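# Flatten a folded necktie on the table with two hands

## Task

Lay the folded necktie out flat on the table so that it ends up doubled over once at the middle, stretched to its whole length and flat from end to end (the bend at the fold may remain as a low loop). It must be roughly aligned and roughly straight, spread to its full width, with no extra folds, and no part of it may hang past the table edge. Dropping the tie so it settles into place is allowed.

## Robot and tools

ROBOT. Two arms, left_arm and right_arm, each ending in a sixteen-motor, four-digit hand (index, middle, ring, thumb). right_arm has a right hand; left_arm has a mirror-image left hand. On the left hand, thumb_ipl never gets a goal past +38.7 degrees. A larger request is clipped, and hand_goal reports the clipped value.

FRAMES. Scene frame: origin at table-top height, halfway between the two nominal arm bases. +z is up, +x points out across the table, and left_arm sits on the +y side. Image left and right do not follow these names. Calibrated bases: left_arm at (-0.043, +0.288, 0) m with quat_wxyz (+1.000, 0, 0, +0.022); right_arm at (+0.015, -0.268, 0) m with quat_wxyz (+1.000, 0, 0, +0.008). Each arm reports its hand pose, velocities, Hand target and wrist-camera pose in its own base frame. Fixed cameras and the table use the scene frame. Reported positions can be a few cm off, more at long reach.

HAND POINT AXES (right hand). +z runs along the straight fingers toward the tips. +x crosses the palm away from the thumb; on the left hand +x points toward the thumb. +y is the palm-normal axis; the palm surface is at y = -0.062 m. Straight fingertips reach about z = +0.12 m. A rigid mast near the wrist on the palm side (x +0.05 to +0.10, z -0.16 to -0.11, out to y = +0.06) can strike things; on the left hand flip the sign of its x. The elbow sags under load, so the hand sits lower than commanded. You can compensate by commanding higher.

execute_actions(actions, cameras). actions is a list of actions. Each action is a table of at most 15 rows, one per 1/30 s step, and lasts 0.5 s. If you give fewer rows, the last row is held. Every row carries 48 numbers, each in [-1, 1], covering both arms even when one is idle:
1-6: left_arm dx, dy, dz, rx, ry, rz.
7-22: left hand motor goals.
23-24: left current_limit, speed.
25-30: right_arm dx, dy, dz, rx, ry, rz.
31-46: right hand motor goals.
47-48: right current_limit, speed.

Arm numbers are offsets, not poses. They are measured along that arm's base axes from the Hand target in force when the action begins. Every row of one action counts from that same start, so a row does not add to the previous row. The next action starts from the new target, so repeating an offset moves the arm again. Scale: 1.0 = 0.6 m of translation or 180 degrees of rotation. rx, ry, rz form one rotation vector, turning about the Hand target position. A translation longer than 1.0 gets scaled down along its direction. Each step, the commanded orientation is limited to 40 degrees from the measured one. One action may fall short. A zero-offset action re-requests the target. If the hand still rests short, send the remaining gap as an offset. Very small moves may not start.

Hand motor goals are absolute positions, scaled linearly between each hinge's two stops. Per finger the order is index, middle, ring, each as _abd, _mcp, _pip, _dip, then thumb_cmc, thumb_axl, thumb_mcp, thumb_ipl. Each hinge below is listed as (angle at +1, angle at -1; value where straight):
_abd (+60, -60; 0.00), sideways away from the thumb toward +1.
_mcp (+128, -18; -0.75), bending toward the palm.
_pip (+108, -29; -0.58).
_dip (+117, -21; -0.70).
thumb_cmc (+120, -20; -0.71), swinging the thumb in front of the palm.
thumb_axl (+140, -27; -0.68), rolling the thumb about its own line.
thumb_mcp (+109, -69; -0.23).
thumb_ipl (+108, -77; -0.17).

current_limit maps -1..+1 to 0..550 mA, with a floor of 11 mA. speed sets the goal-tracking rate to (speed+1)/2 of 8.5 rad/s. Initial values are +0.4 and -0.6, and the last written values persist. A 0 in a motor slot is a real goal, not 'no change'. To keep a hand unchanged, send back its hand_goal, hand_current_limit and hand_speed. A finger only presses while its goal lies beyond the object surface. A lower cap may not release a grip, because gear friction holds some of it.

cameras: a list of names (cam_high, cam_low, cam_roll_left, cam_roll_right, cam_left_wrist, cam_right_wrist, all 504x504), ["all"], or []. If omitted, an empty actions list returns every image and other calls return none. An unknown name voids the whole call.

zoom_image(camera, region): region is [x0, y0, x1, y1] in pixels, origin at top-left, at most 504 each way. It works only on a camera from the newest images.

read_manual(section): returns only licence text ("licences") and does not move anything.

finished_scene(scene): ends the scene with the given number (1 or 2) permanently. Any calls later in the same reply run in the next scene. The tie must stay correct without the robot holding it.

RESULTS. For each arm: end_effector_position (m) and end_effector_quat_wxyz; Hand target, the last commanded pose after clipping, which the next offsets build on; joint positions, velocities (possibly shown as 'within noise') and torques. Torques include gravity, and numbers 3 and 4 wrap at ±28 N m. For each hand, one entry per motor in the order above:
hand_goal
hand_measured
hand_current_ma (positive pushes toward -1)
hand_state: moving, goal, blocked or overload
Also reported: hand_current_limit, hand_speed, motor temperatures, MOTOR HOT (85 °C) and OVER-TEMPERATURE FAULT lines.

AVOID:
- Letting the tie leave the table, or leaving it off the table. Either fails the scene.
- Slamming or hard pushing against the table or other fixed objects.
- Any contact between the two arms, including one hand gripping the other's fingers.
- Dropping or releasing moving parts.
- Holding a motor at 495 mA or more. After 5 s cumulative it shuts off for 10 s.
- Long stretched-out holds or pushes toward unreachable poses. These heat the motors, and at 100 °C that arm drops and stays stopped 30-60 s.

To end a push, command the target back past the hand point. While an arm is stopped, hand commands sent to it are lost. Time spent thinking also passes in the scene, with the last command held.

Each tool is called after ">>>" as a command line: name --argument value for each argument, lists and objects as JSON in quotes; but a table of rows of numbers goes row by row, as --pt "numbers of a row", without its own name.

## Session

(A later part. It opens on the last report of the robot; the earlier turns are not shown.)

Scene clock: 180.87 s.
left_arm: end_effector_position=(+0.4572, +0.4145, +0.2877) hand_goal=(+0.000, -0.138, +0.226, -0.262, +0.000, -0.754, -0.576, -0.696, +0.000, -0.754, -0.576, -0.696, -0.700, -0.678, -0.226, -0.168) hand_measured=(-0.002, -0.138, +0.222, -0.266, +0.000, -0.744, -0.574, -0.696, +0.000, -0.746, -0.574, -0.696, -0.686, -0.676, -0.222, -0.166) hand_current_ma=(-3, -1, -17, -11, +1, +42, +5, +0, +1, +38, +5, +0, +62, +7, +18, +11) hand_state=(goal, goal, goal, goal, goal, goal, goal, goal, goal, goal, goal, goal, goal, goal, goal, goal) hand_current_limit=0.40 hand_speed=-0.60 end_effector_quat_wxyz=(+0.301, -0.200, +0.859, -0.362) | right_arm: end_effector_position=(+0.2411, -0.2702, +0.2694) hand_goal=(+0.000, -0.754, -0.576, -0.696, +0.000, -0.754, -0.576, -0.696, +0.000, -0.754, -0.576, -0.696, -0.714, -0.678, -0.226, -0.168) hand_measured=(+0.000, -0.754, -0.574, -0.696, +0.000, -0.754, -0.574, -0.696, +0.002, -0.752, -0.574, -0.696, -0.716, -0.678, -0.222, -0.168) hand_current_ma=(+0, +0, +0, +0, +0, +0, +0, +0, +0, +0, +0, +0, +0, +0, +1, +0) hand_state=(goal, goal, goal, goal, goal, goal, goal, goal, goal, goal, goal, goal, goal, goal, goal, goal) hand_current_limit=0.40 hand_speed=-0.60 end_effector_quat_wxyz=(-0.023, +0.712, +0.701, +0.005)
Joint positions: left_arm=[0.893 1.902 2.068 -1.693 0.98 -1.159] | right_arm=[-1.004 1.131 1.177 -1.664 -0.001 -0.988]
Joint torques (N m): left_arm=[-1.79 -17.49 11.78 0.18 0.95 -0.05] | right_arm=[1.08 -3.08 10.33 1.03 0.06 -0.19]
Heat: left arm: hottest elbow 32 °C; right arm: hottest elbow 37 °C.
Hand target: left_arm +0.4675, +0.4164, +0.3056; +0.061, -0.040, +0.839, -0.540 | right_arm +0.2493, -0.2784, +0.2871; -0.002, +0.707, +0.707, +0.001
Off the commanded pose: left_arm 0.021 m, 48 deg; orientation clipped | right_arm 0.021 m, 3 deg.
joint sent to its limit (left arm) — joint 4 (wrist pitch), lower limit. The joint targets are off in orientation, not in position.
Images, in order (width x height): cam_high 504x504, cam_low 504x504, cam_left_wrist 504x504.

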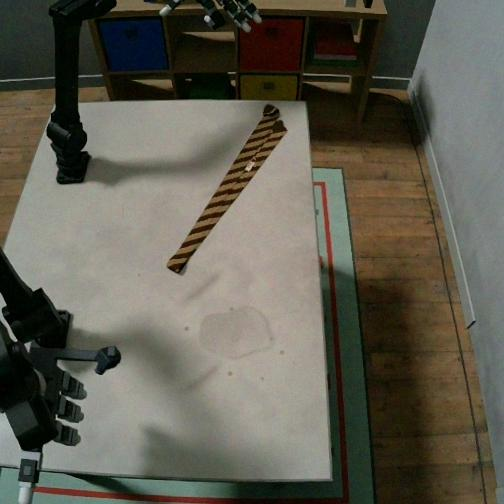

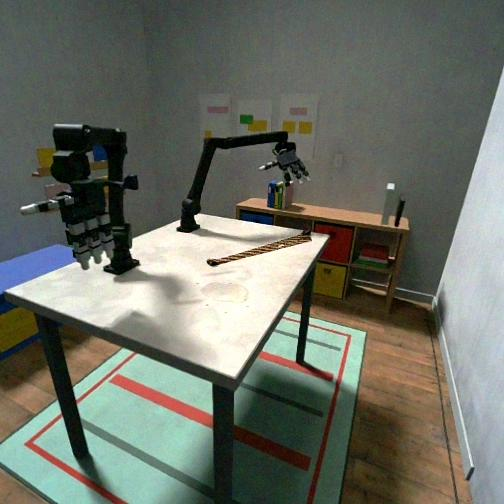

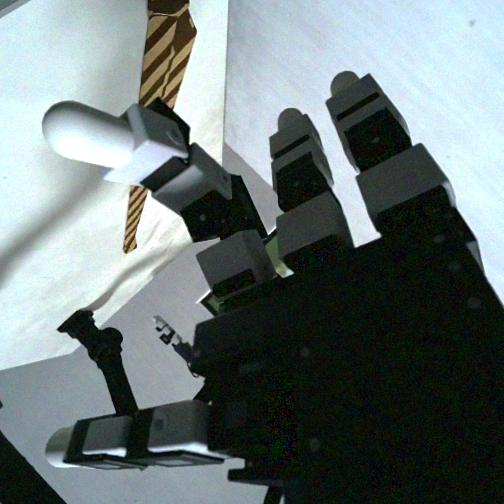

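>>> execute_actions --actions '[[[0.08,-0.14,0.0,-0.0246,0.0173,-0.0463,0,-0.137,0.226,-0.261,0,-0.754,-0.576,-0.696,0,-0.754,-0.576,-0.696,0.53,-0.678,-0.056,-0.005,0.4,-0.6,0,0,0,0,0,0,0,-0.754,-0.576,-0.696,0,-0.754,-0.576,-0.696,0,-0.754,-0.576,-0.696,-0.714,-0.678,-0.226,-0.168,0.4,-0.6]],[[0.12,-0.14,-0.1,0,0,0,0,-0.137,0.226,-0.261,0,-0.754,-0.576,-0.696,0,-0.754,-0.576,-0.696,0.53,-0.678,-0.056,-0.005,0.4,-0.6,0,0,0,0,0,0,0,-0.754,-0.576,-0.696,0,-0.754,-0.576,-0.696,0,-0.754,-0.576,-0.696,-0.714,-0.678,-0.226,-0.168,0.4,-0.6]],[[0.12,-0.14,-0.13,0,0,0,0,-0.137,0.226,-0.261,0,-0.754,-0.576,-0.696,0,-0.754,-0.576,-0.696,0.53,-0.678,-0.056,-0.005,0.4,-0.6,0,0,0,0,0,0,0,-0.754,-0.576,-0.696,0,-0.754,-0.576,-0.696,0,-0.754,-0.576,-0.696,-0.714,-0.678,-0.226,-0.168,0.4,-0.6]]]' --cameras '["cam_left_wrist","cam_high"]'

>>> zoom_image --camera "cam_high" --region '[230, 80, 320, 170]'

>>> zoom_image --camera "cam_left_wrist" --region '[0, 0, 160, 160]'

Scene clock: 190.97 s.
left_arm: end_effector_position=(+0.6487, +0.1532, +0.1353) hand_goal=(+0.000, -0.138, +0.226, -0.262, +0.000, -0.754, -0.576, -0.696, +0.000, -0.754, -0.576, -0.696, +0.530, -0.678, -0.056, -0.006) hand_measured=(-0.002, -0.136, +0.222, -0.264, +0.000, -0.742, -0.574, -0.696, +0.000, -0.744, -0.574, -0.696, +0.528, -0.676, -0.056, -0.008) hand_current_ma=(-5, +12, -12, -10, -2, +49, +5, +0, -2, +43, +5, +0, -6, +5, -1, -7) hand_state=(goal, goal, goal, goal, goal, goal, goal, goal, goal, goal, goal, goal, goal, goal, goal, goal) hand_current_limit=0.40 hand_speed=-0.60 end_effector_quat_wxyz=(+0.114, -0.088, +0.844, -0.517) | right_arm: end_effector_position=(+0.2411, -0.2702, +0.2694) hand_goal=(+0.000, -0.754, -0.576, -0.696, +0.000, -0.754, -0.576, -0.696, +0.000, -0.754, -0.576, -0.696, -0.714, -0.678, -0.226, -0.168) hand_measured=(+0.000, -0.754, -0.574, -0.696, +0.000, -0.754, -0.574, -0.696, +0.002, -0.752, -0.574, -0.696, -0.716, -0.678, -0.222, -0.168) hand_current_ma=(+0, +0, +0, +0, +0, +0, +0, +0, +0, +0, +0, +0, +0, +0, +1, +0) hand_state=(goal, goal, goal, goal, goal, goal, goal, goal, goal, goal, goal, goal, goal, goal, goal, goal) hand_current_limit=0.40 hand_speed=-0.60 end_effector_quat_wxyz=(-0.023, +0.712, +0.701, +0.005)
Joint positions: left_arm=[0.408 2.245 2.189 -1.692 1.108 -1.26] | right_arm=[-1.004 1.131 1.177 -1.664 -0.001 -0.988]
Joint torques (N m): left_arm=[-0.44 -23.41 12.03 -0.14 0.92 -0.14] | right_arm=[1.61 -3.6 10.36 0.75 0.03 -0.17]
Heat: left arm: hottest elbow 33 °C; right arm: hottest elbow 37 °C.
Hand target: left_arm +0.6596, +0.1642, +0.1677; -0.003, +0.005, +0.819, -0.573 | right_arm +0.2493, -0.2784, +0.2871; -0.002, +0.707, +0.707, +0.001
Off the commanded pose: left_arm 0.036 m, 18 deg; orientation clipped at the end of an earlier action of this call | right_arm 0.021 m, 3 deg.
joint sent to its limit (left arm) — joint 4 (wrist pitch), lower limit. The joint targets are off in orientation, not in position.
Images, in order (width x height): cam_high 504x504, cam_left_wrist 504x504.

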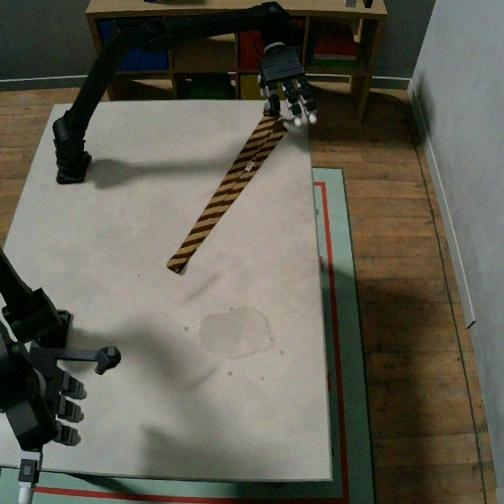

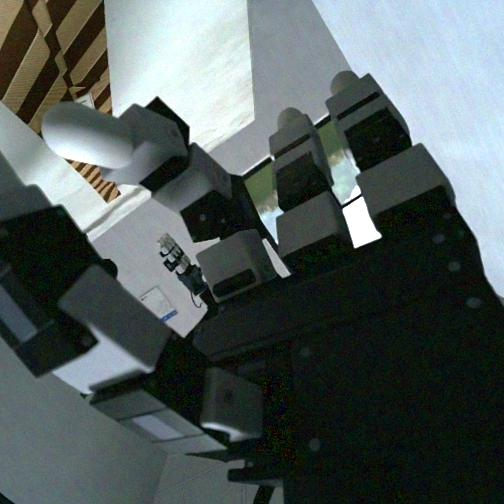

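Scaled by 5.600 from the camera's 504x504 image, which has a finer 720x720 frame.

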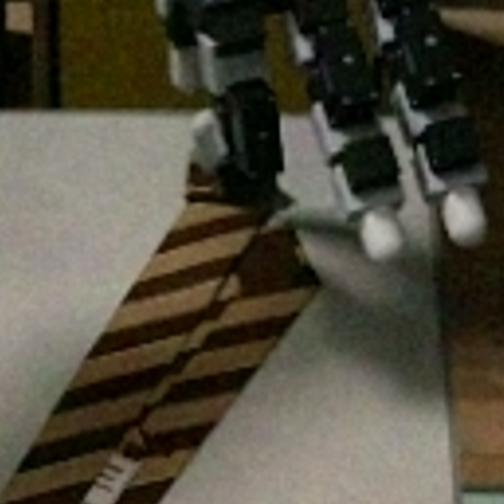

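Scaled by 3.150 from the camera's 504x504 image, which has a finer 720x720 frame.

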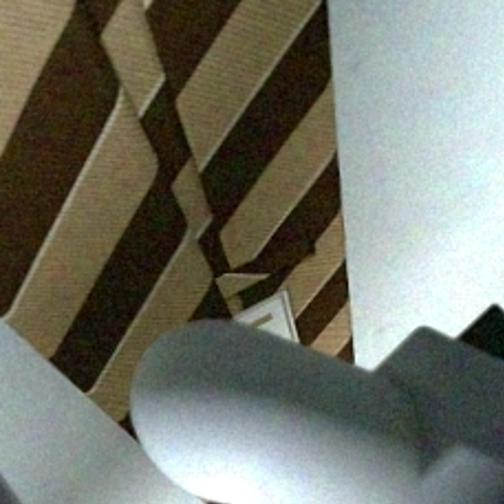

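>>> execute_actions --actions '[[[-0.02,0.0,-0.1,0,0,0,0,-0.137,0.226,-0.261,0,-0.754,-0.576,-0.696,0,-0.754,-0.576,-0.696,0.53,-0.678,-0.056,-0.005,0.4,-0.6,0,0,0,0,0,0,0,-0.754,-0.576,-0.696,0,-0.754,-0.576,-0.696,0,-0.754,-0.576,-0.696,-0.714,-0.678,-0.226,-0.168,0.4,-0.6]],[[0.0,0.0,-0.05,0,0,0,0,-0.137,0.226,-0.261,0,-0.754,-0.576,-0.696,0,-0.754,-0.576,-0.696,0.53,-0.678,-0.056,-0.005,0.4,-0.6,0,0,0,0,0,0,0,-0.754,-0.576,-0.696,0,-0.754,-0.576,-0.696,0,-0.754,-0.576,-0.696,-0.714,-0.678,-0.226,-0.168,0.4,-0.6]]]' --cameras '["cam_left_wrist","cam_high"]'

>>> zoom_image --camera "cam_high" --region '[230, 80, 320, 170]'

>>> zoom_image --camera "cam_left_wrist" --region '[0, 0, 160, 160]'

Scene clock: 192.73 s.
left_arm: end_effector_position=(+0.6464, +0.1564, +0.0719) hand_goal=(+0.000, -0.138, +0.226, -0.262, +0.000, -0.754, -0.576, -0.696, +0.000, -0.754, -0.576, -0.696, +0.530, -0.678, -0.056, -0.006) hand_measured=(-0.002, -0.136, +0.222, -0.264, +0.000, -0.742, -0.574, -0.696, +0.000, -0.744, -0.574, -0.696, +0.528, -0.676, -0.056, -0.008) hand_current_ma=(-5, +12, -12, -10, -2, +49, +5, +0, -2, +43, +5, +0, -5, +5, -1, -7) hand_state=(goal, goal, goal, goal, goal, goal, goal, goal, goal, goal, goal, goal, goal, goal, goal, goal) hand_current_limit=0.40 hand_speed=-0.60 end_effector_quat_wxyz=(+0.096, -0.063, +0.849, -0.515) | right_arm: end_effector_position=(+0.2411, -0.2702, +0.2694) hand_goal=(+0.000, -0.754, -0.576, -0.696, +0.000, -0.754, -0.576, -0.696, +0.000, -0.754, -0.576, -0.696, -0.714, -0.678, -0.226, -0.168) hand_measured=(+0.000, -0.754, -0.574, -0.696, +0.000, -0.754, -0.574, -0.696, +0.002, -0.752, -0.574, -0.696, -0.716, -0.678, -0.222, -0.168) hand_current_ma=(+0, +0, +0, +0, +0, +0, +0, +0, +0, +0, +0, +0, +0, +0, +1, +0) hand_state=(goal, goal, goal, goal, goal, goal, goal, goal, goal, goal, goal, goal, goal, goal, goal, goal) hand_current_limit=0.40 hand_speed=-0.60 end_effector_quat_wxyz=(-0.023, +0.712, +0.701, +0.005)
Joint positions: left_arm=[0.408 2.321 2.156 -1.692 1.082 -1.138] | right_arm=[-1.004 1.131 1.177 -1.664 -0.001 -0.988]
Joint torques (N m): left_arm=[-0.32 -22.59 8.14 -0.29 0.88 0.07] | right_arm=[1.67 -3.78 10.19 0.79 0.04 -0.15]
Heat: left arm: hottest elbow 33 °C; right arm: hottest elbow 37 °C.
Hand target: left_arm +0.6475, +0.1643, +0.0775; -0.003, +0.004, +0.819, -0.573 | right_arm +0.2493, -0.2784, +0.2871; -0.002, +0.707, +0.707, +0.001
Off the commanded pose: left_arm 0.010 m, 16 deg | right_arm 0.021 m, 3 deg.
joint sent to its limit (left arm) — joint 4 (wrist pitch), lower limit. The joint targets are off in orientation, not in position.
Images, in order (width x height): cam_high 504x504, cam_left_wrist 504x504.

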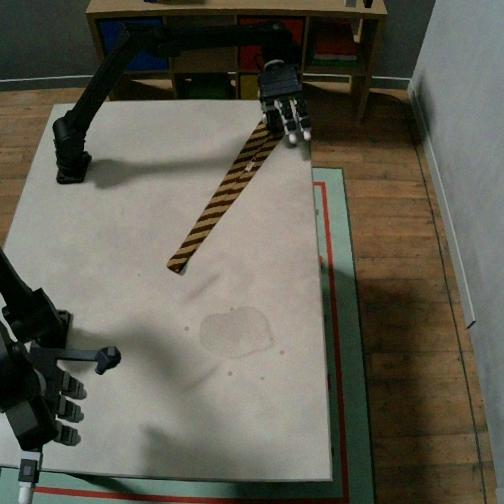

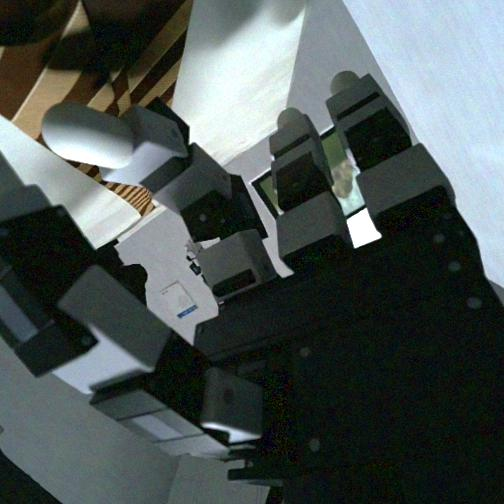

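Scaled by 5.600 from the camera's 504x504 image, which has a finer 720x720 frame.

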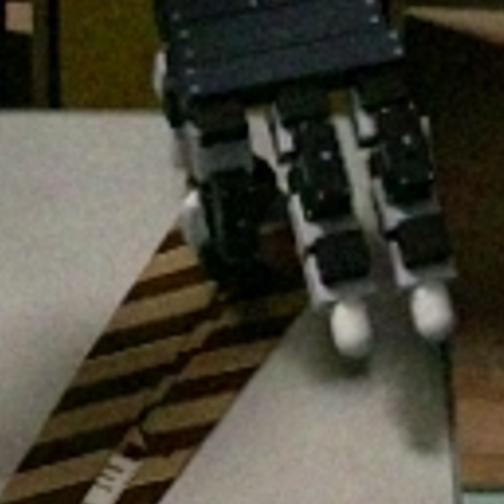

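Scaled by 3.150 from the camera's 504x504 image, which has a finer 720x720 frame.

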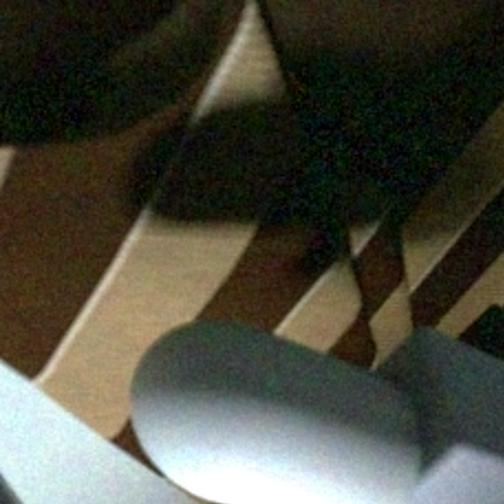

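>>> execute_actions --actions '[[[0.01,0.045,-0.008,0,0,0,0,-0.137,0.226,-0.261,0,-0.754,-0.576,-0.696,0,-0.754,-0.576,-0.696,0.53,-0.678,-0.056,-0.005,0.4,-0.6,0,0,0,0,0,0,0,-0.754,-0.576,-0.696,0,-0.754,-0.576,-0.696,0,-0.754,-0.576,-0.696,-0.714,-0.678,-0.226,-0.168,0.4,-0.6]]]' --cameras '["cam_left_wrist","cam_high"]'

>>> zoom_image --camera "cam_left_wrist" --region '[0, 0, 160, 160]'

Scene clock: 193.80 s.
left_arm: end_effector_position=(+0.6394, +0.1809, +0.0558) hand_goal=(+0.000, -0.138, +0.226, -0.262, +0.000, -0.754, -0.576, -0.696, +0.000, -0.754, -0.576, -0.696, +0.530, -0.678, -0.056, -0.006) hand_measured=(-0.002, -0.136, +0.222, -0.264, +0.000, -0.742, -0.574, -0.696, +0.000, -0.744, -0.574, -0.696, +0.528, -0.676, -0.056, -0.008) hand_current_ma=(-5, +12, -12, -10, -2, +49, +5, +0, -2, +43, +5, +0, -5, +5, -1, -7) hand_state=(goal, goal, goal, goal, goal, goal, goal, goal, goal, goal, goal, goal, goal, goal, goal, goal) hand_current_limit=0.40 hand_speed=-0.60 end_effector_quat_wxyz=(+0.095, -0.080, +0.850, -0.511) | right_arm: end_effector_position=(+0.2411, -0.2702, +0.2694) hand_goal=(+0.000, -0.754, -0.576, -0.696, +0.000, -0.754, -0.576, -0.696, +0.000, -0.754, -0.576, -0.696, -0.714, -0.678, -0.226, -0.168) hand_measured=(+0.000, -0.754, -0.574, -0.696, +0.000, -0.754, -0.574, -0.696, +0.002, -0.752, -0.574, -0.696, -0.716, -0.678, -0.222, -0.168) hand_current_ma=(+0, +0, +0, +0, +0, +0, +0, +0, +0, +0, +0, +0, +0, +0, +1, +0) hand_state=(goal, goal, goal, goal, goal, goal, goal, goal, goal, goal, goal, goal, goal, goal, goal, goal) hand_current_limit=0.40 hand_speed=-0.60 end_effector_quat_wxyz=(-0.023, +0.712, +0.701, +0.005)
Joint positions: left_arm=[0.443 2.347 2.162 -1.692 1.068 -1.134] | right_arm=[-1.004 1.131 1.177 -1.664 -0.001 -0.988]
Joint torques (N m): left_arm=[-1.08 -22.3 11.51 -0.36 0.85 0.05] | right_arm=[1.9 -3.25 10.15 0.57 0.06 -0.16]
Heat: left arm: hottest elbow 33 °C; right arm: hottest elbow 37 °C.
Hand target: left_arm +0.6535, +0.1913, +0.0728; -0.003, +0.004, +0.819, -0.573 | right_arm +0.2493, -0.2784, +0.2871; -0.002, +0.707, +0.707, +0.001
Off the commanded pose: left_arm 0.024 m, 17 deg | right_arm 0.021 m, 3 deg.
joint sent to its limit (left arm) — joint 4 (wrist pitch), lower limit. The joint targets are off in orientation, not in position.
Images, in order (width x height): cam_high 504x504, cam_left_wrist 504x504.

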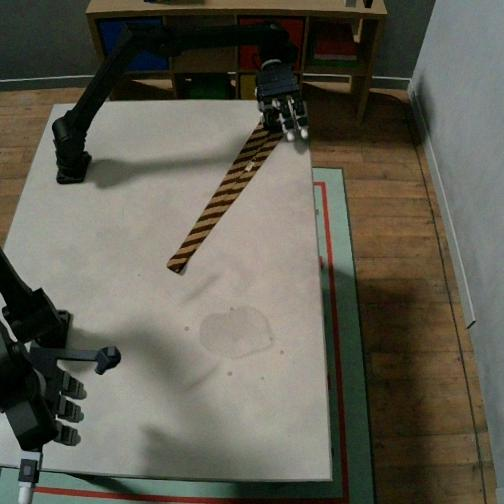

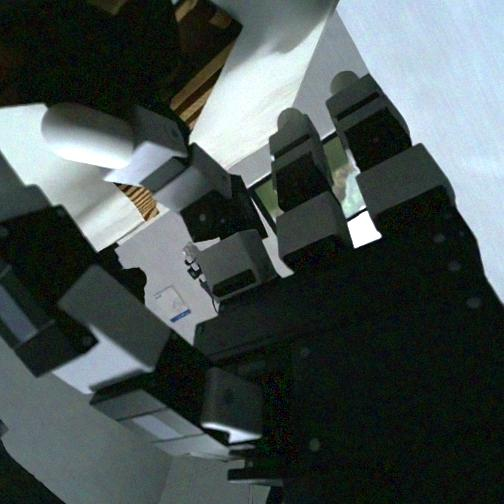

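Scaled by 3.150 from the camera's 504x504 image, which has a finer 720x720 frame.

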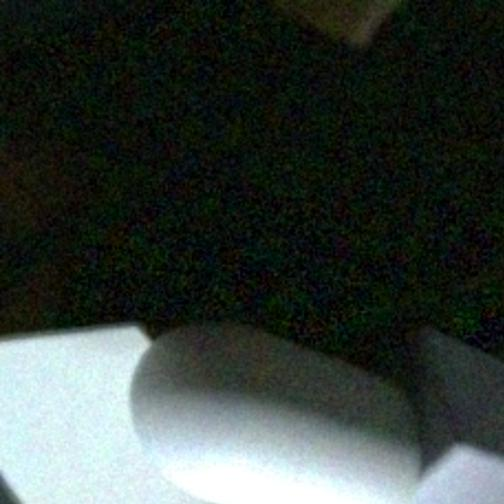

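>>> execute_actions --actions '[[[0.015,0.01,-0.015,0,0,0,0,0.068,0.051,-0.333,0,-0.754,-0.576,-0.696,0,-0.754,-0.576,-0.696,0.53,-0.678,-0.056,-0.005,0.5,-0.6,0,0,0,0,0,0,0,-0.754,-0.576,-0.696,0,-0.754,-0.576,-0.696,0,-0.754,-0.576,-0.696,-0.714,-0.678,-0.226,-0.168,0.4,-0.6]],[[0.0,0.0,-0.015,0,0,0,0,0.25,-0.06,-0.38,0,-0.754,-0.576,-0.696,0,-0.754,-0.576,-0.696,0.53,-0.678,0.0,0.05,0.5,-0.6,0,0,0,0,0,0,0,-0.754,-0.576,-0.696,0,-0.754,-0.576,-0.696,0,-0.754,-0.576,-0.696,-0.714,-0.678,-0.226,-0.168,0.4,-0.6]],[[0.0,0.0,0.0,0,0,0,0,0.45,-0.05,-0.35,0,-0.754,-0.576,-0.696,0,-0.754,-0.576,-0.696,0.53,-0.678,0.1,0.1,0.5,-0.6,0,0,0,0,0,0,0,-0.754,-0.576,-0.696,0,-0.754,-0.576,-0.696,0,-0.754,-0.576,-0.696,-0.714,-0.678,-0.226,-0.168,0.4,-0.6]]]' --cameras '["cam_left_wrist","cam_high"]'

>>> zoom_image --camera "cam_left_wrist" --region '[0, 0, 160, 160]'

>>> zoom_image --camera "cam_high" --region '[230, 80, 320, 170]'

Scene clock: 196.17 s.
left_arm: end_effector_position=(+0.6532, +0.1859, +0.0559) hand_goal=(+0.000, +0.450, -0.050, -0.350, +0.000, -0.754, -0.576, -0.696, +0.000, -0.754, -0.576, -0.696, +0.530, -0.678, +0.100, +0.100) hand_measured=(-0.002, +0.180, -0.060, -0.348, +0.000, -0.742, -0.574, -0.696, +0.000, -0.744, -0.574, -0.696, +0.530, -0.678, -0.040, +0.038) hand_current_ma=(-6, -412, -38, +6, -2, +49, +5, +0, -2, +43, +5, +0, -2, +4, -413, -381) hand_state=(goal, blocked, goal, goal, goal, goal, goal, goal, goal, goal, goal, goal, goal, goal, blocked, blocked) hand_current_limit=0.50 hand_speed=-0.60 end_effector_quat_wxyz=(+0.108, -0.075, +0.850, -0.510) | right_arm: end_effector_position=(+0.2411, -0.2702, +0.2694) hand_goal=(+0.000, -0.754, -0.576, -0.696, +0.000, -0.754, -0.576, -0.696, +0.000, -0.754, -0.576, -0.696, -0.714, -0.678, -0.226, -0.168) hand_measured=(+0.000, -0.754, -0.574, -0.696, +0.000, -0.754, -0.574, -0.696, +0.002, -0.752, -0.574, -0.696, -0.716, -0.678, -0.222, -0.168) hand_current_ma=(+0, +0, +0, +0, +0, +0, +0, +0, +0, +0, +0, +0, +0, +0, +1, +0) hand_state=(goal, goal, goal, goal, goal, goal, goal, goal, goal, goal, goal, goal, goal, goal, goal, goal) hand_current_limit=0.40 hand_speed=-0.60 end_effector_quat_wxyz=(-0.023, +0.712, +0.701, +0.005)
Joint positions: left_arm=[0.443 2.377 2.22 -1.693 1.077 -1.134] | right_arm=[-1.004 1.131 1.177 -1.664 -0.001 -0.988]
Joint torques (N m): left_arm=[-0.56 -20.6 10.92 -0.27 0.66 0.11] | right_arm=[1.08 -3.6 10.17 0.98 0.1 -0.16]
Heat: left arm: hottest elbow 33 °C; right arm: hottest elbow 37 °C.
Hand target: left_arm +0.6624, +0.1973, +0.0547; -0.003, +0.004, +0.819, -0.573 | right_arm +0.2493, -0.2784, +0.2871; -0.002, +0.707, +0.707, +0.001
Off the commanded pose: left_arm 0.015 m, 18 deg | right_arm 0.021 m, 3 deg.
joint sent to its limit (left arm) — joint 4 (wrist pitch), lower limit. The joint targets are off in orientation, not in position.
Images, in order (width x height): cam_high 504x504, cam_left_wrist 504x504.

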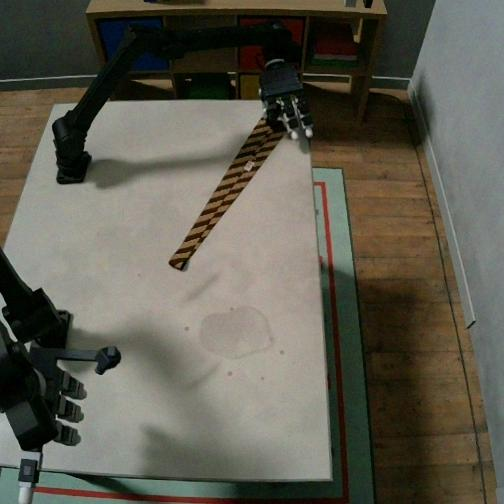

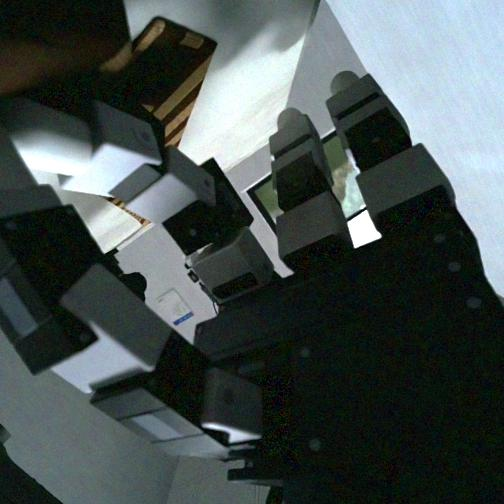

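Scaled by 3.150 from the camera's 504x504 image, which has a finer 720x720 frame.

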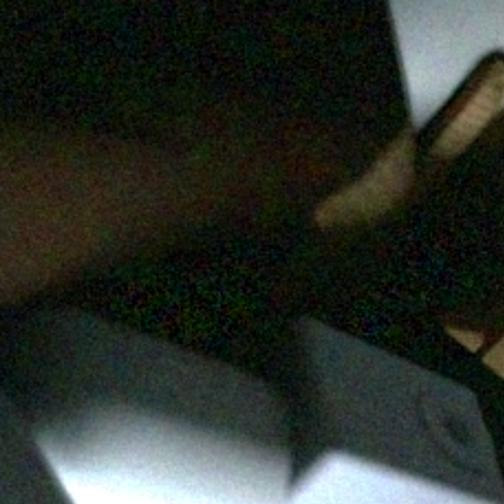

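Scaled by 5.600 from the camera's 504x504 image, which has a finer 720x720 frame.

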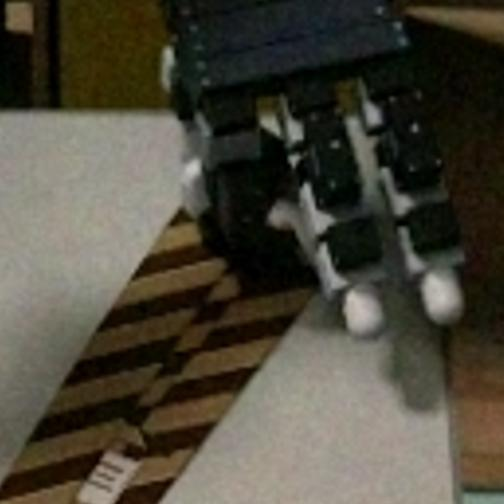

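>>> execute_actions --actions '[[[0.0,0.0,0.1,0,0,0,0,0.45,-0.05,-0.35,0,-0.754,-0.576,-0.696,0,-0.754,-0.576,-0.696,0.53,-0.678,0.1,0.1,0.5,-0.6,0,0,0,0,0,0,0,-0.754,-0.576,-0.696,0,-0.754,-0.576,-0.696,0,-0.754,-0.576,-0.696,-0.714,-0.678,-0.226,-0.168,0.4,-0.6]],[[0.0,0.0,0.08,0,0,0,0,0.45,-0.05,-0.35,0,-0.754,-0.576,-0.696,0,-0.754,-0.576,-0.696,0.53,-0.678,0.1,0.1,0.5,-0.6,0,0,0,0,0,0,0,-0.754,-0.576,-0.696,0,-0.754,-0.576,-0.696,0,-0.754,-0.576,-0.696,-0.714,-0.678,-0.226,-0.168,0.4,-0.6]]]' --cameras '["cam_left_wrist","cam_high","cam_low"]'

>>> zoom_image --camera "cam_high" --region '[230, 60, 330, 160]'

>>> zoom_image --camera "cam_low" --region '[260, 180, 340, 260]'

Scene clock: 197.83 s.
left_arm: end_effector_position=(+0.6564, +0.1837, +0.1420) hand_goal=(+0.000, +0.450, -0.050, -0.350, +0.000, -0.754, -0.576, -0.696, +0.000, -0.754, -0.576, -0.696, +0.530, -0.678, +0.100, +0.100) hand_measured=(+0.000, +0.180, -0.062, -0.348, +0.000, -0.742, -0.574, -0.696, +0.000, -0.744, -0.574, -0.696, +0.530, -0.678, -0.040, +0.038) hand_current_ma=(+0, -412, -48, +6, -2, +49, +5, +0, -2, +43, +5, +0, +2, +4, -412, -381) hand_state=(goal, blocked, goal, goal, goal, goal, goal, goal, goal, goal, goal, goal, goal, goal, blocked, blocked) hand_current_limit=0.50 hand_speed=-0.60 end_effector_quat_wxyz=(+0.140, -0.088, +0.846, -0.506) | right_arm: end_effector_position=(+0.2411, -0.2702, +0.2694) hand_goal=(+0.000, -0.754, -0.576, -0.696, +0.000, -0.754, -0.576, -0.696, +0.000, -0.754, -0.576, -0.696, -0.714, -0.678, -0.226, -0.168) hand_measured=(+0.000, -0.754, -0.574, -0.696, +0.000, -0.754, -0.574, -0.696, +0.002, -0.752, -0.574, -0.696, -0.716, -0.678, -0.222, -0.168) hand_current_ma=(+0, +0, +0, +0, +0, +0, +0, +0, +0, +0, +0, +0, +0, +0, +1, +0) hand_state=(goal, goal, goal, goal, goal, goal, goal, goal, goal, goal, goal, goal, goal, goal, goal, goal) hand_current_limit=0.40 hand_speed=-0.60 end_effector_quat_wxyz=(-0.023, +0.712, +0.701, +0.005)
Joint positions: left_arm=[0.443 2.266 2.249 -1.693 1.101 -1.249] | right_arm=[-1.004 1.131 1.177 -1.664 -0.001 -0.988]
Joint torques (N m): left_arm=[-0.15 -22.48 11.45 -0.03 0.96 -0.13] | right_arm=[1.55 -4.19 10.26 0.79 0.08 -0.14]
Heat: left arm: hottest elbow 33 °C; right arm: hottest elbow 37 °C.
Hand target: left_arm +0.6626, +0.1974, +0.1628; -0.003, +0.004, +0.819, -0.573 | right_arm +0.2493, -0.2784, +0.2871; -0.002, +0.707, +0.707, +0.001
Off the commanded pose: left_arm 0.026 m, 21 deg | right_arm 0.021 m, 3 deg.
joint sent to its limit (left arm) — joint 4 (wrist pitch), lower limit. The joint targets are off in orientation, not in position.
Images, in order (width x height): cam_high 504x504, cam_low 504x504, cam_left_wrist 504x504.

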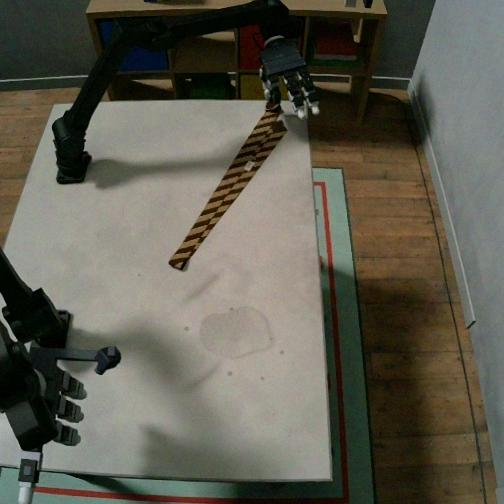

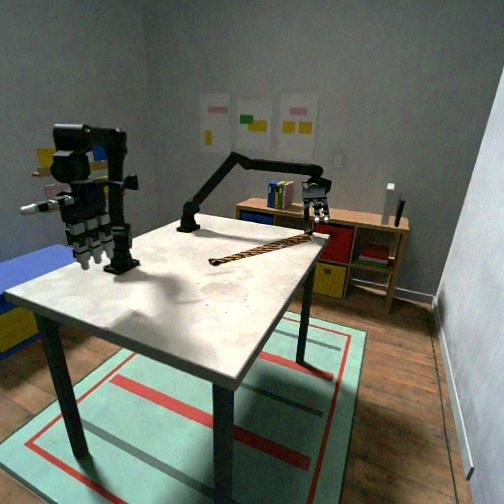

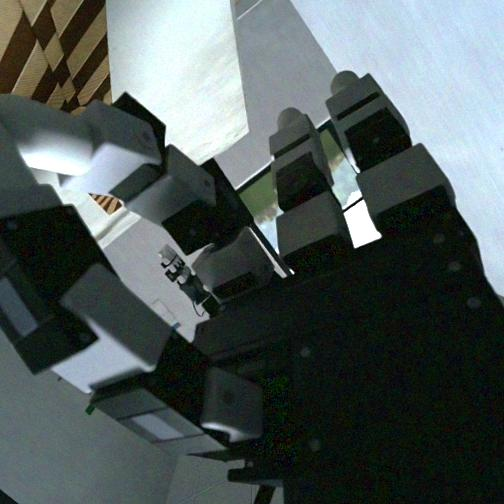

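Scaled by 5.040 from the camera's 504x504 image, which has a finer 720x720 frame.

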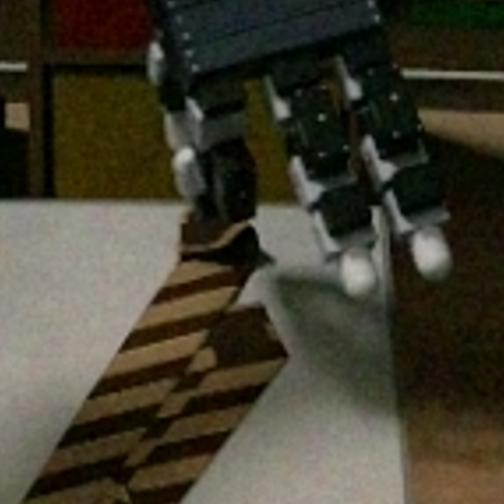

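Scaled by 6.300 from the camera's 504x504 image, which has a finer 720x720 frame.

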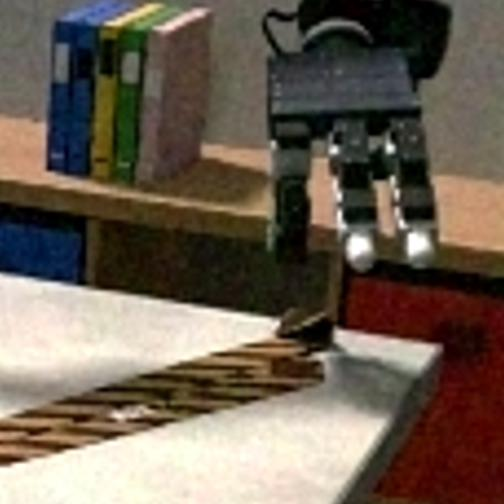

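>>> execute_actions --actions '[[[0.015,-0.02,0.0,0,0,0,0,-0.137,0.226,-0.261,0,-0.754,-0.576,-0.696,0,-0.754,-0.576,-0.696,0.53,-0.678,-0.2,-0.1,0.4,-0.6,0,0,0,0,0,0,0,-0.754,-0.576,-0.696,0,-0.754,-0.576,-0.696,0,-0.754,-0.576,-0.696,-0.714,-0.678,-0.226,-0.168,0.4,-0.6]],[[0.0,0.0,-0.1,0,0,0,0,-0.137,0.226,-0.261,0,-0.754,-0.576,-0.696,0,-0.754,-0.576,-0.696,0.53,-0.678,-0.2,-0.1,0.4,-0.6,0,0,0,0,0,0,0,-0.754,-0.576,-0.696,0,-0.754,-0.576,-0.696,0,-0.754,-0.576,-0.696,-0.714,-0.678,-0.226,-0.168,0.4,-0.6]],[[0.0,0.0,-0.07,0,0,0,0,-0.137,0.226,-0.261,0,-0.754,-0.576,-0.696,0,-0.754,-0.576,-0.696,0.53,-0.678,-0.2,-0.1,0.4,-0.6,0,0,0,0,0,0,0,-0.754,-0.576,-0.696,0,-0.754,-0.576,-0.696,0,-0.754,-0.576,-0.696,-0.714,-0.678,-0.226,-0.168,0.4,-0.6]]]' --cameras '["cam_left_wrist","cam_high"]'

>>> zoom_image --camera "cam_left_wrist" --region '[0, 0, 160, 160]'

>>> zoom_image --camera "cam_high" --region '[230, 80, 320, 170]'

Scene clock: 201.87 s.
left_arm: end_effector_position=(+0.6625, +0.1883, +0.0529) hand_goal=(+0.000, -0.138, +0.226, -0.262, +0.000, -0.754, -0.576, -0.696, +0.000, -0.754, -0.576, -0.696, +0.530, -0.678, -0.200, -0.100) hand_measured=(+0.002, -0.128, +0.240, -0.254, +0.000, -0.742, -0.574, -0.696, +0.000, -0.744, -0.574, -0.696, +0.530, -0.678, -0.196, -0.098) hand_current_ma=(+5, +38, +55, +32, -2, +49, +5, +0, -2, +43, +5, +0, +1, +4, +21, +11) hand_state=(goal, goal, goal, goal, goal, goal, goal, goal, goal, goal, goal, goal, goal, goal, goal, goal) hand_current_limit=0.40 hand_speed=-0.60 end_effector_quat_wxyz=(+0.109, -0.083, +0.847, -0.513) | right_arm: end_effector_position=(+0.2411, -0.2702, +0.2694) hand_goal=(+0.000, -0.754, -0.576, -0.696, +0.000, -0.754, -0.576, -0.696, +0.000, -0.754, -0.576, -0.696, -0.714, -0.678, -0.226, -0.168) hand_measured=(+0.000, -0.754, -0.574, -0.696, +0.000, -0.754, -0.574, -0.696, +0.002, -0.752, -0.574, -0.696, -0.716, -0.678, -0.222, -0.168) hand_current_ma=(+0, +0, +0, +0, +0, +0, +0, +0, +0, +0, +0, +0, +0, +0, +1, +0) hand_state=(goal, goal, goal, goal, goal, goal, goal, goal, goal, goal, goal, goal, goal, goal, goal, goal) hand_current_limit=0.40 hand_speed=-0.60 end_effector_quat_wxyz=(-0.023, +0.712, +0.701, +0.005)
Joint positions: left_arm=[0.442 2.409 2.27 -1.693 1.086 -1.166] | right_arm=[-1.004 1.131 1.177 -1.664 -0.001 -0.988]
Joint torques (N m): left_arm=[-1.85 -23.12 9.57 -0.27 0.77 0.12] | right_arm=[2.37 -3.66 10.14 0.55 0.07 -0.15]
Heat: left arm: hottest elbow 33 °C; right arm: hottest elbow 37 °C.
Hand target: left_arm +0.6716, +0.1852, +0.0608; -0.003, +0.005, +0.819, -0.573 | right_arm +0.2493, -0.2784, +0.2871; -0.002, +0.707, +0.707, +0.001
Off the commanded pose: left_arm 0.012 m, 18 deg | right_arm 0.021 m, 3 deg.
joint sent to its limit (left arm) — joint 4 (wrist pitch), lower limit. The joint targets are off in orientation, not in position.
Images, in order (width x height): cam_high 504x504, cam_left_wrist 504x504.

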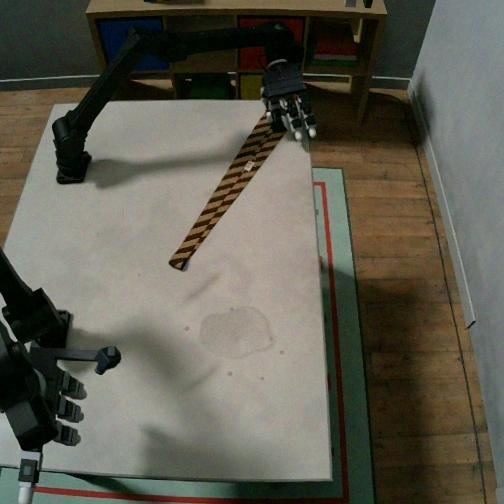

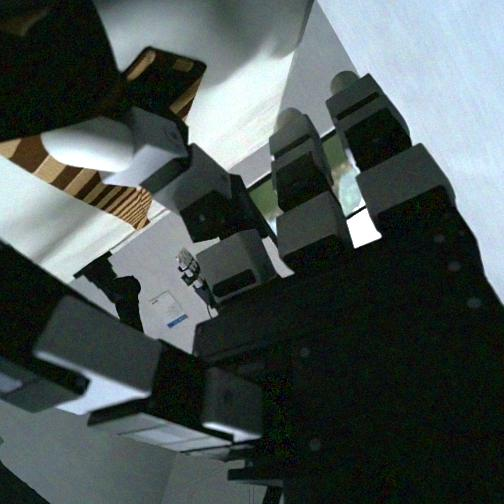

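Scaled by 3.150 from the camera's 504x504 image, which has a finer 720x720 frame.

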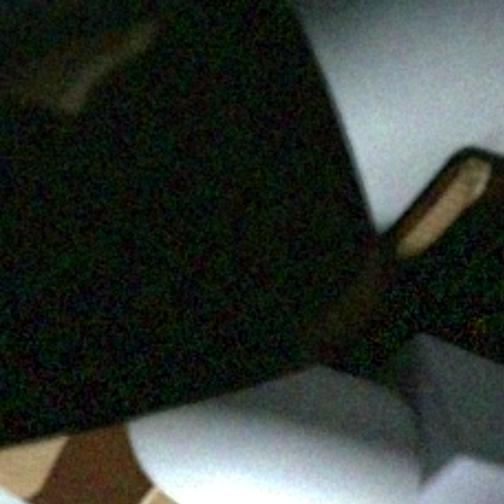

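Scaled by 5.600 from the camera's 504x504 image, which has a finer 720x720 frame.

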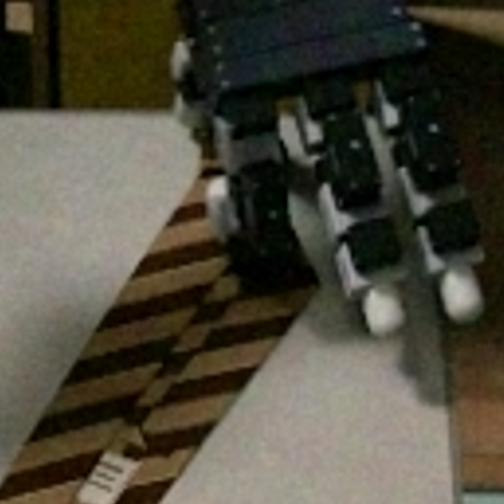

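>>> execute_actions --actions '[[[0.0,0.01,-0.008,0,0,0,0,-0.05,0.16,-0.28,0,-0.754,-0.576,-0.696,0,-0.754,-0.576,-0.696,0.53,-0.678,0.05,0.05,0.5,-0.6,0,0,0,0,0,0,0,-0.754,-0.576,-0.696,0,-0.754,-0.576,-0.696,0,-0.754,-0.576,-0.696,-0.714,-0.678,-0.226,-0.168,0.4,-0.6]],[[0.0,0.0,0.0,0,0,0,0,0.15,-0.0,-0.36,0,-0.754,-0.576,-0.696,0,-0.754,-0.576,-0.696,0.53,-0.678,0.1,0.1,0.5,-0.6,0,0,0,0,0,0,0,-0.754,-0.576,-0.696,0,-0.754,-0.576,-0.696,0,-0.754,-0.576,-0.696,-0.714,-0.678,-0.226,-0.168,0.4,-0.6]],[[0.0,0.0,0.0,0,0,0,0,0.45,-0.05,-0.35,0,-0.754,-0.576,-0.696,0,-0.754,-0.576,-0.696,0.53,-0.678,0.1,0.1,0.5,-0.6,0,0,0,0,0,0,0,-0.754,-0.576,-0.696,0,-0.754,-0.576,-0.696,0,-0.754,-0.576,-0.696,-0.714,-0.678,-0.226,-0.168,0.4,-0.6]]]' --cameras '["cam_left_wrist","cam_high"]'

>>> zoom_image --camera "cam_left_wrist" --region '[0, 0, 160, 160]'

>>> zoom_image --camera "cam_high" --region '[230, 80, 320, 170]'

Scene clock: 204.40 s.
left_arm: end_effector_position=(+0.6639, +0.1871, +0.0588) hand_goal=(+0.000, +0.450, -0.050, -0.350, +0.000, -0.754, -0.576, -0.696, +0.000, -0.754, -0.576, -0.696, +0.530, -0.678, +0.100, +0.100) hand_measured=(-0.010, +0.064, -0.010, -0.310, +0.000, -0.742, -0.574, -0.696, +0.000, -0.744, -0.574, -0.696, +0.540, -0.676, +0.036, +0.052) hand_current_ma=(-36, -413, +176, +178, -2, +49, +5, +0, -2, +43, +5, +0, +38, +4, -387, -297) hand_state=(goal, blocked, blocked, blocked, goal, goal, goal, goal, goal, goal, goal, goal, goal, goal, blocked, blocked) hand_current_limit=0.50 hand_speed=-0.60 end_effector_quat_wxyz=(+0.114, -0.082, +0.845, -0.516) | right_arm: end_effector_position=(+0.2411, -0.2702, +0.2694) hand_goal=(+0.000, -0.754, -0.576, -0.696, +0.000, -0.754, -0.576, -0.696, +0.000, -0.754, -0.576, -0.696, -0.714, -0.678, -0.226, -0.168) hand_measured=(+0.000, -0.754, -0.574, -0.696, +0.000, -0.754, -0.574, -0.696, +0.002, -0.752, -0.574, -0.696, -0.716, -0.678, -0.222, -0.168) hand_current_ma=(+0, +0, +0, +0, +0, +0, +0, +0, +0, +0, +0, +0, +0, +0, +1, +0) hand_state=(goal, goal, goal, goal, goal, goal, goal, goal, goal, goal, goal, goal, goal, goal, goal, goal) hand_current_limit=0.40 hand_speed=-0.60 end_effector_quat_wxyz=(-0.023, +0.712, +0.701, +0.005)
Joint positions: left_arm=[0.442 2.402 2.27 -1.693 1.097 -1.166] | right_arm=[-1.004 1.131 1.177 -1.664 -0.001 -0.988]
Joint torques (N m): left_arm=[-1.26 -21.3 10 -0.24 0.4 0.16] | right_arm=[1.26 -4.19 10.19 0.85 0.11 -0.13]
Heat: left arm: hottest elbow 33 °C; right arm: hottest elbow 37 °C.
Hand target: left_arm +0.6715, +0.1912, +0.0561; -0.003, +0.005, +0.819, -0.573 | right_arm +0.2493, -0.2784, +0.2871; -0.002, +0.707, +0.707, +0.001
Off the commanded pose: left_arm 0.009 m, 18 deg | right_arm 0.021 m, 3 deg.
joint sent to its limit (left arm) — joint 4 (wrist pitch), lower limit. The joint targets are off in orientation, not in position.
Images, in order (width x height): cam_high 504x504, cam_left_wrist 504x504.

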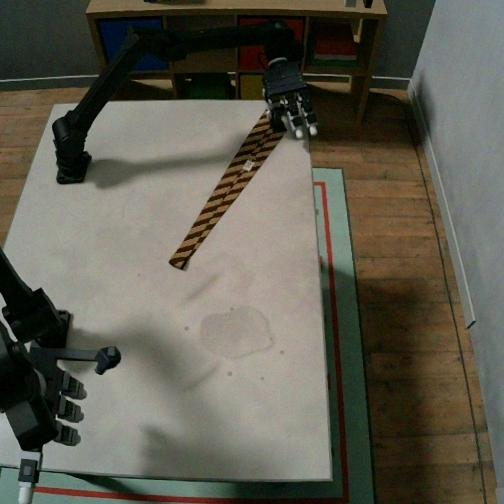

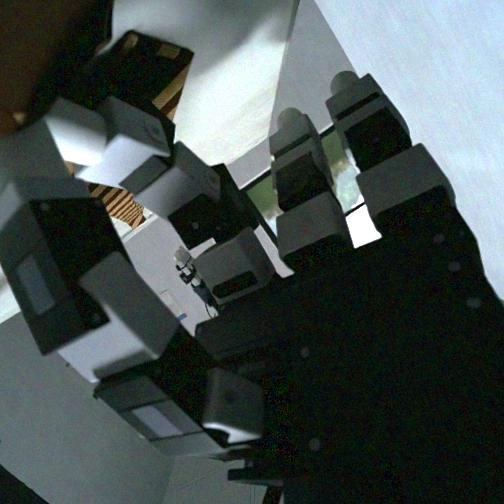

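Scaled by 3.150 from the camera's 504x504 image, which has a finer 720x720 frame.

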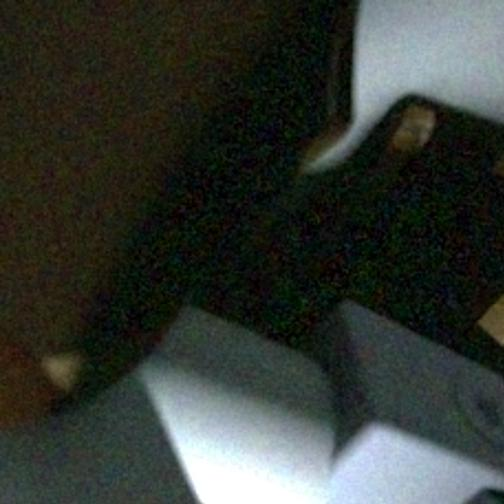

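Scaled by 5.600 from the camera's 504x504 image, which has a finer 720x720 frame.

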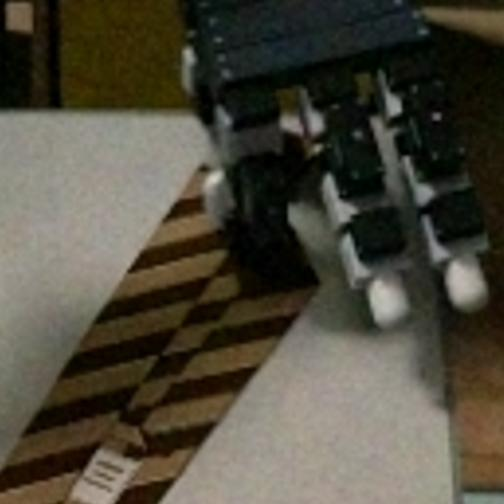

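>>> execute_actions --actions '[[[0.0,0.0,0.08,0,0,0,0,0.45,-0.05,-0.35,0,-0.754,-0.576,-0.696,0,-0.754,-0.576,-0.696,0.53,-0.678,0.1,0.1,0.5,-0.6,0,0,0,0,0,0,0,-0.754,-0.576,-0.696,0,-0.754,-0.576,-0.696,0,-0.754,-0.576,-0.696,-0.714,-0.678,-0.226,-0.168,0.4,-0.6]],[[0.0,0.0,0.08,0,0,0,0,0.45,-0.05,-0.35,0,-0.754,-0.576,-0.696,0,-0.754,-0.576,-0.696,0.53,-0.678,0.1,0.1,0.5,-0.6,0,0,0,0,0,0,0,-0.754,-0.576,-0.696,0,-0.754,-0.576,-0.696,0,-0.754,-0.576,-0.696,-0.714,-0.678,-0.226,-0.168,0.4,-0.6]]]' --cameras '["cam_left_wrist","cam_high","cam_low"]'

>>> zoom_image --camera "cam_high" --region '[230, 60, 330, 160]'

>>> zoom_image --camera "cam_low" --region '[260, 180, 340, 260]'

Scene clock: 206.10 s.
left_arm: end_effector_position=(+0.6633, +0.1856, +0.1325) hand_goal=(+0.000, +0.450, -0.050, -0.350, +0.000, -0.754, -0.576, -0.696, +0.000, -0.754, -0.576, -0.696, +0.530, -0.678, +0.100, +0.100) hand_measured=(-0.006, +0.096, -0.070, -0.354, +0.000, -0.742, -0.574, -0.696, +0.000, -0.744, -0.574, -0.696, +0.542, -0.676, +0.046, +0.072) hand_current_ma=(-18, -412, -86, -18, -2, +49, +5, +0, -2, +43, +5, +0, +46, +9, -320, -168) hand_state=(goal, blocked, blocked, goal, goal, goal, goal, goal, goal, goal, goal, goal, goal, goal, blocked, blocked) hand_current_limit=0.50 hand_speed=-0.60 end_effector_quat_wxyz=(+0.139, -0.089, +0.845, -0.509) | right_arm: end_effector_position=(+0.2411, -0.2702, +0.2694) hand_goal=(+0.000, -0.754, -0.576, -0.696, +0.000, -0.754, -0.576, -0.696, +0.000, -0.754, -0.576, -0.696, -0.714, -0.678, -0.226, -0.168) hand_measured=(+0.000, -0.754, -0.574, -0.696, +0.000, -0.754, -0.574, -0.696, +0.002, -0.752, -0.574, -0.696, -0.716, -0.678, -0.222, -0.168) hand_current_ma=(+0, +0, +0, +0, +0, +0, +0, +0, +0, +0, +0, +0, +0, +0, +1, +0) hand_state=(goal, goal, goal, goal, goal, goal, goal, goal, goal, goal, goal, goal, goal, goal, goal, goal) hand_current_limit=0.40 hand_speed=-0.60 end_effector_quat_wxyz=(-0.023, +0.712, +0.701, +0.005)
Joint positions: left_arm=[0.442 2.298 2.28 -1.693 1.106 -1.252] | right_arm=[-1.004 1.131 1.177 -1.664 -0.001 -0.988]
Joint torques (N m): left_arm=[-1.03 -22.36 11.23 -0.12 0.95 -0.12] | right_arm=[1.61 -3.43 10.06 0.8 0.06 -0.18]
Heat: left arm: hottest elbow 33 °C; right arm: hottest elbow 37 °C.
Hand target: left_arm +0.6715, +0.1912, +0.1521; -0.003, +0.004, +0.819, -0.573 | right_arm +0.2493, -0.2784, +0.2871; -0.002, +0.707, +0.707, +0.001
Off the commanded pose: left_arm 0.022 m, 21 deg | right_arm 0.021 m, 3 deg.
joint sent to its limit (left arm) — joint 4 (wrist pitch), lower limit. The joint targets are off in orientation, not in position.
Images, in order (width x height): cam_high 504x504, cam_low 504x504, cam_left_wrist 504x504.

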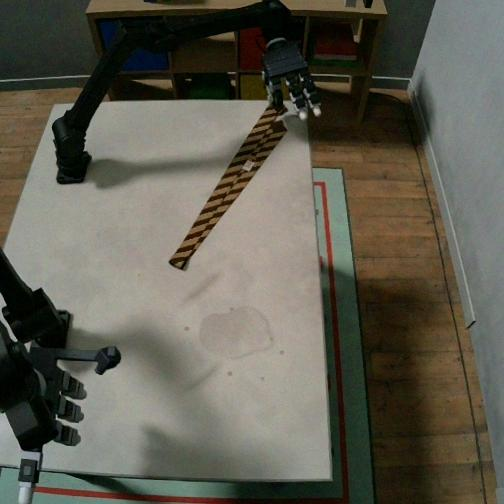

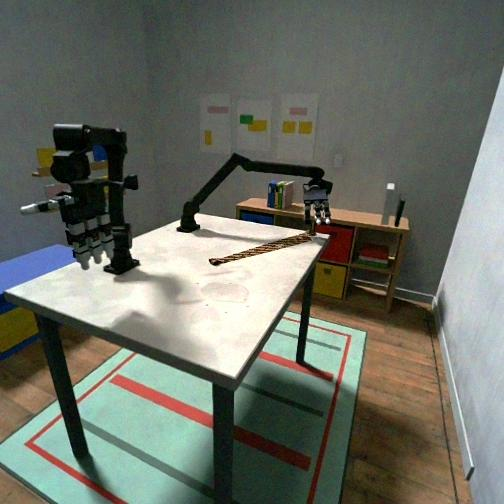

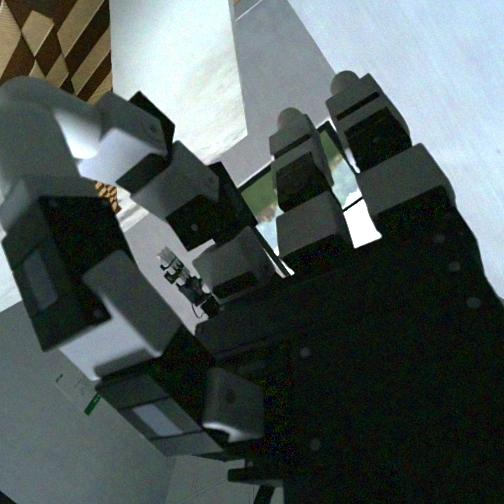

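Scaled by 5.040 from the camera's 504x504 image, which has a finer 720x720 frame.

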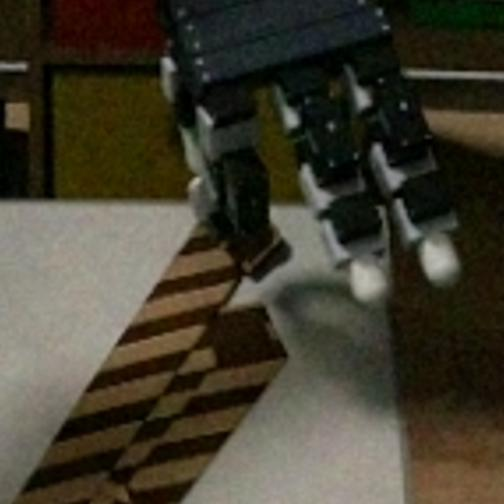

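Scaled by 6.300 from the camera's 504x504 image, which has a finer 720x720 frame.

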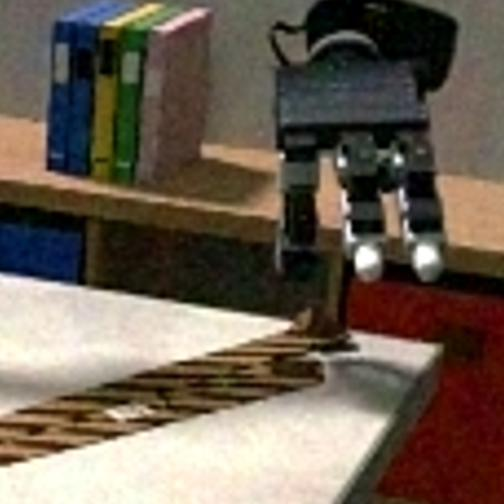

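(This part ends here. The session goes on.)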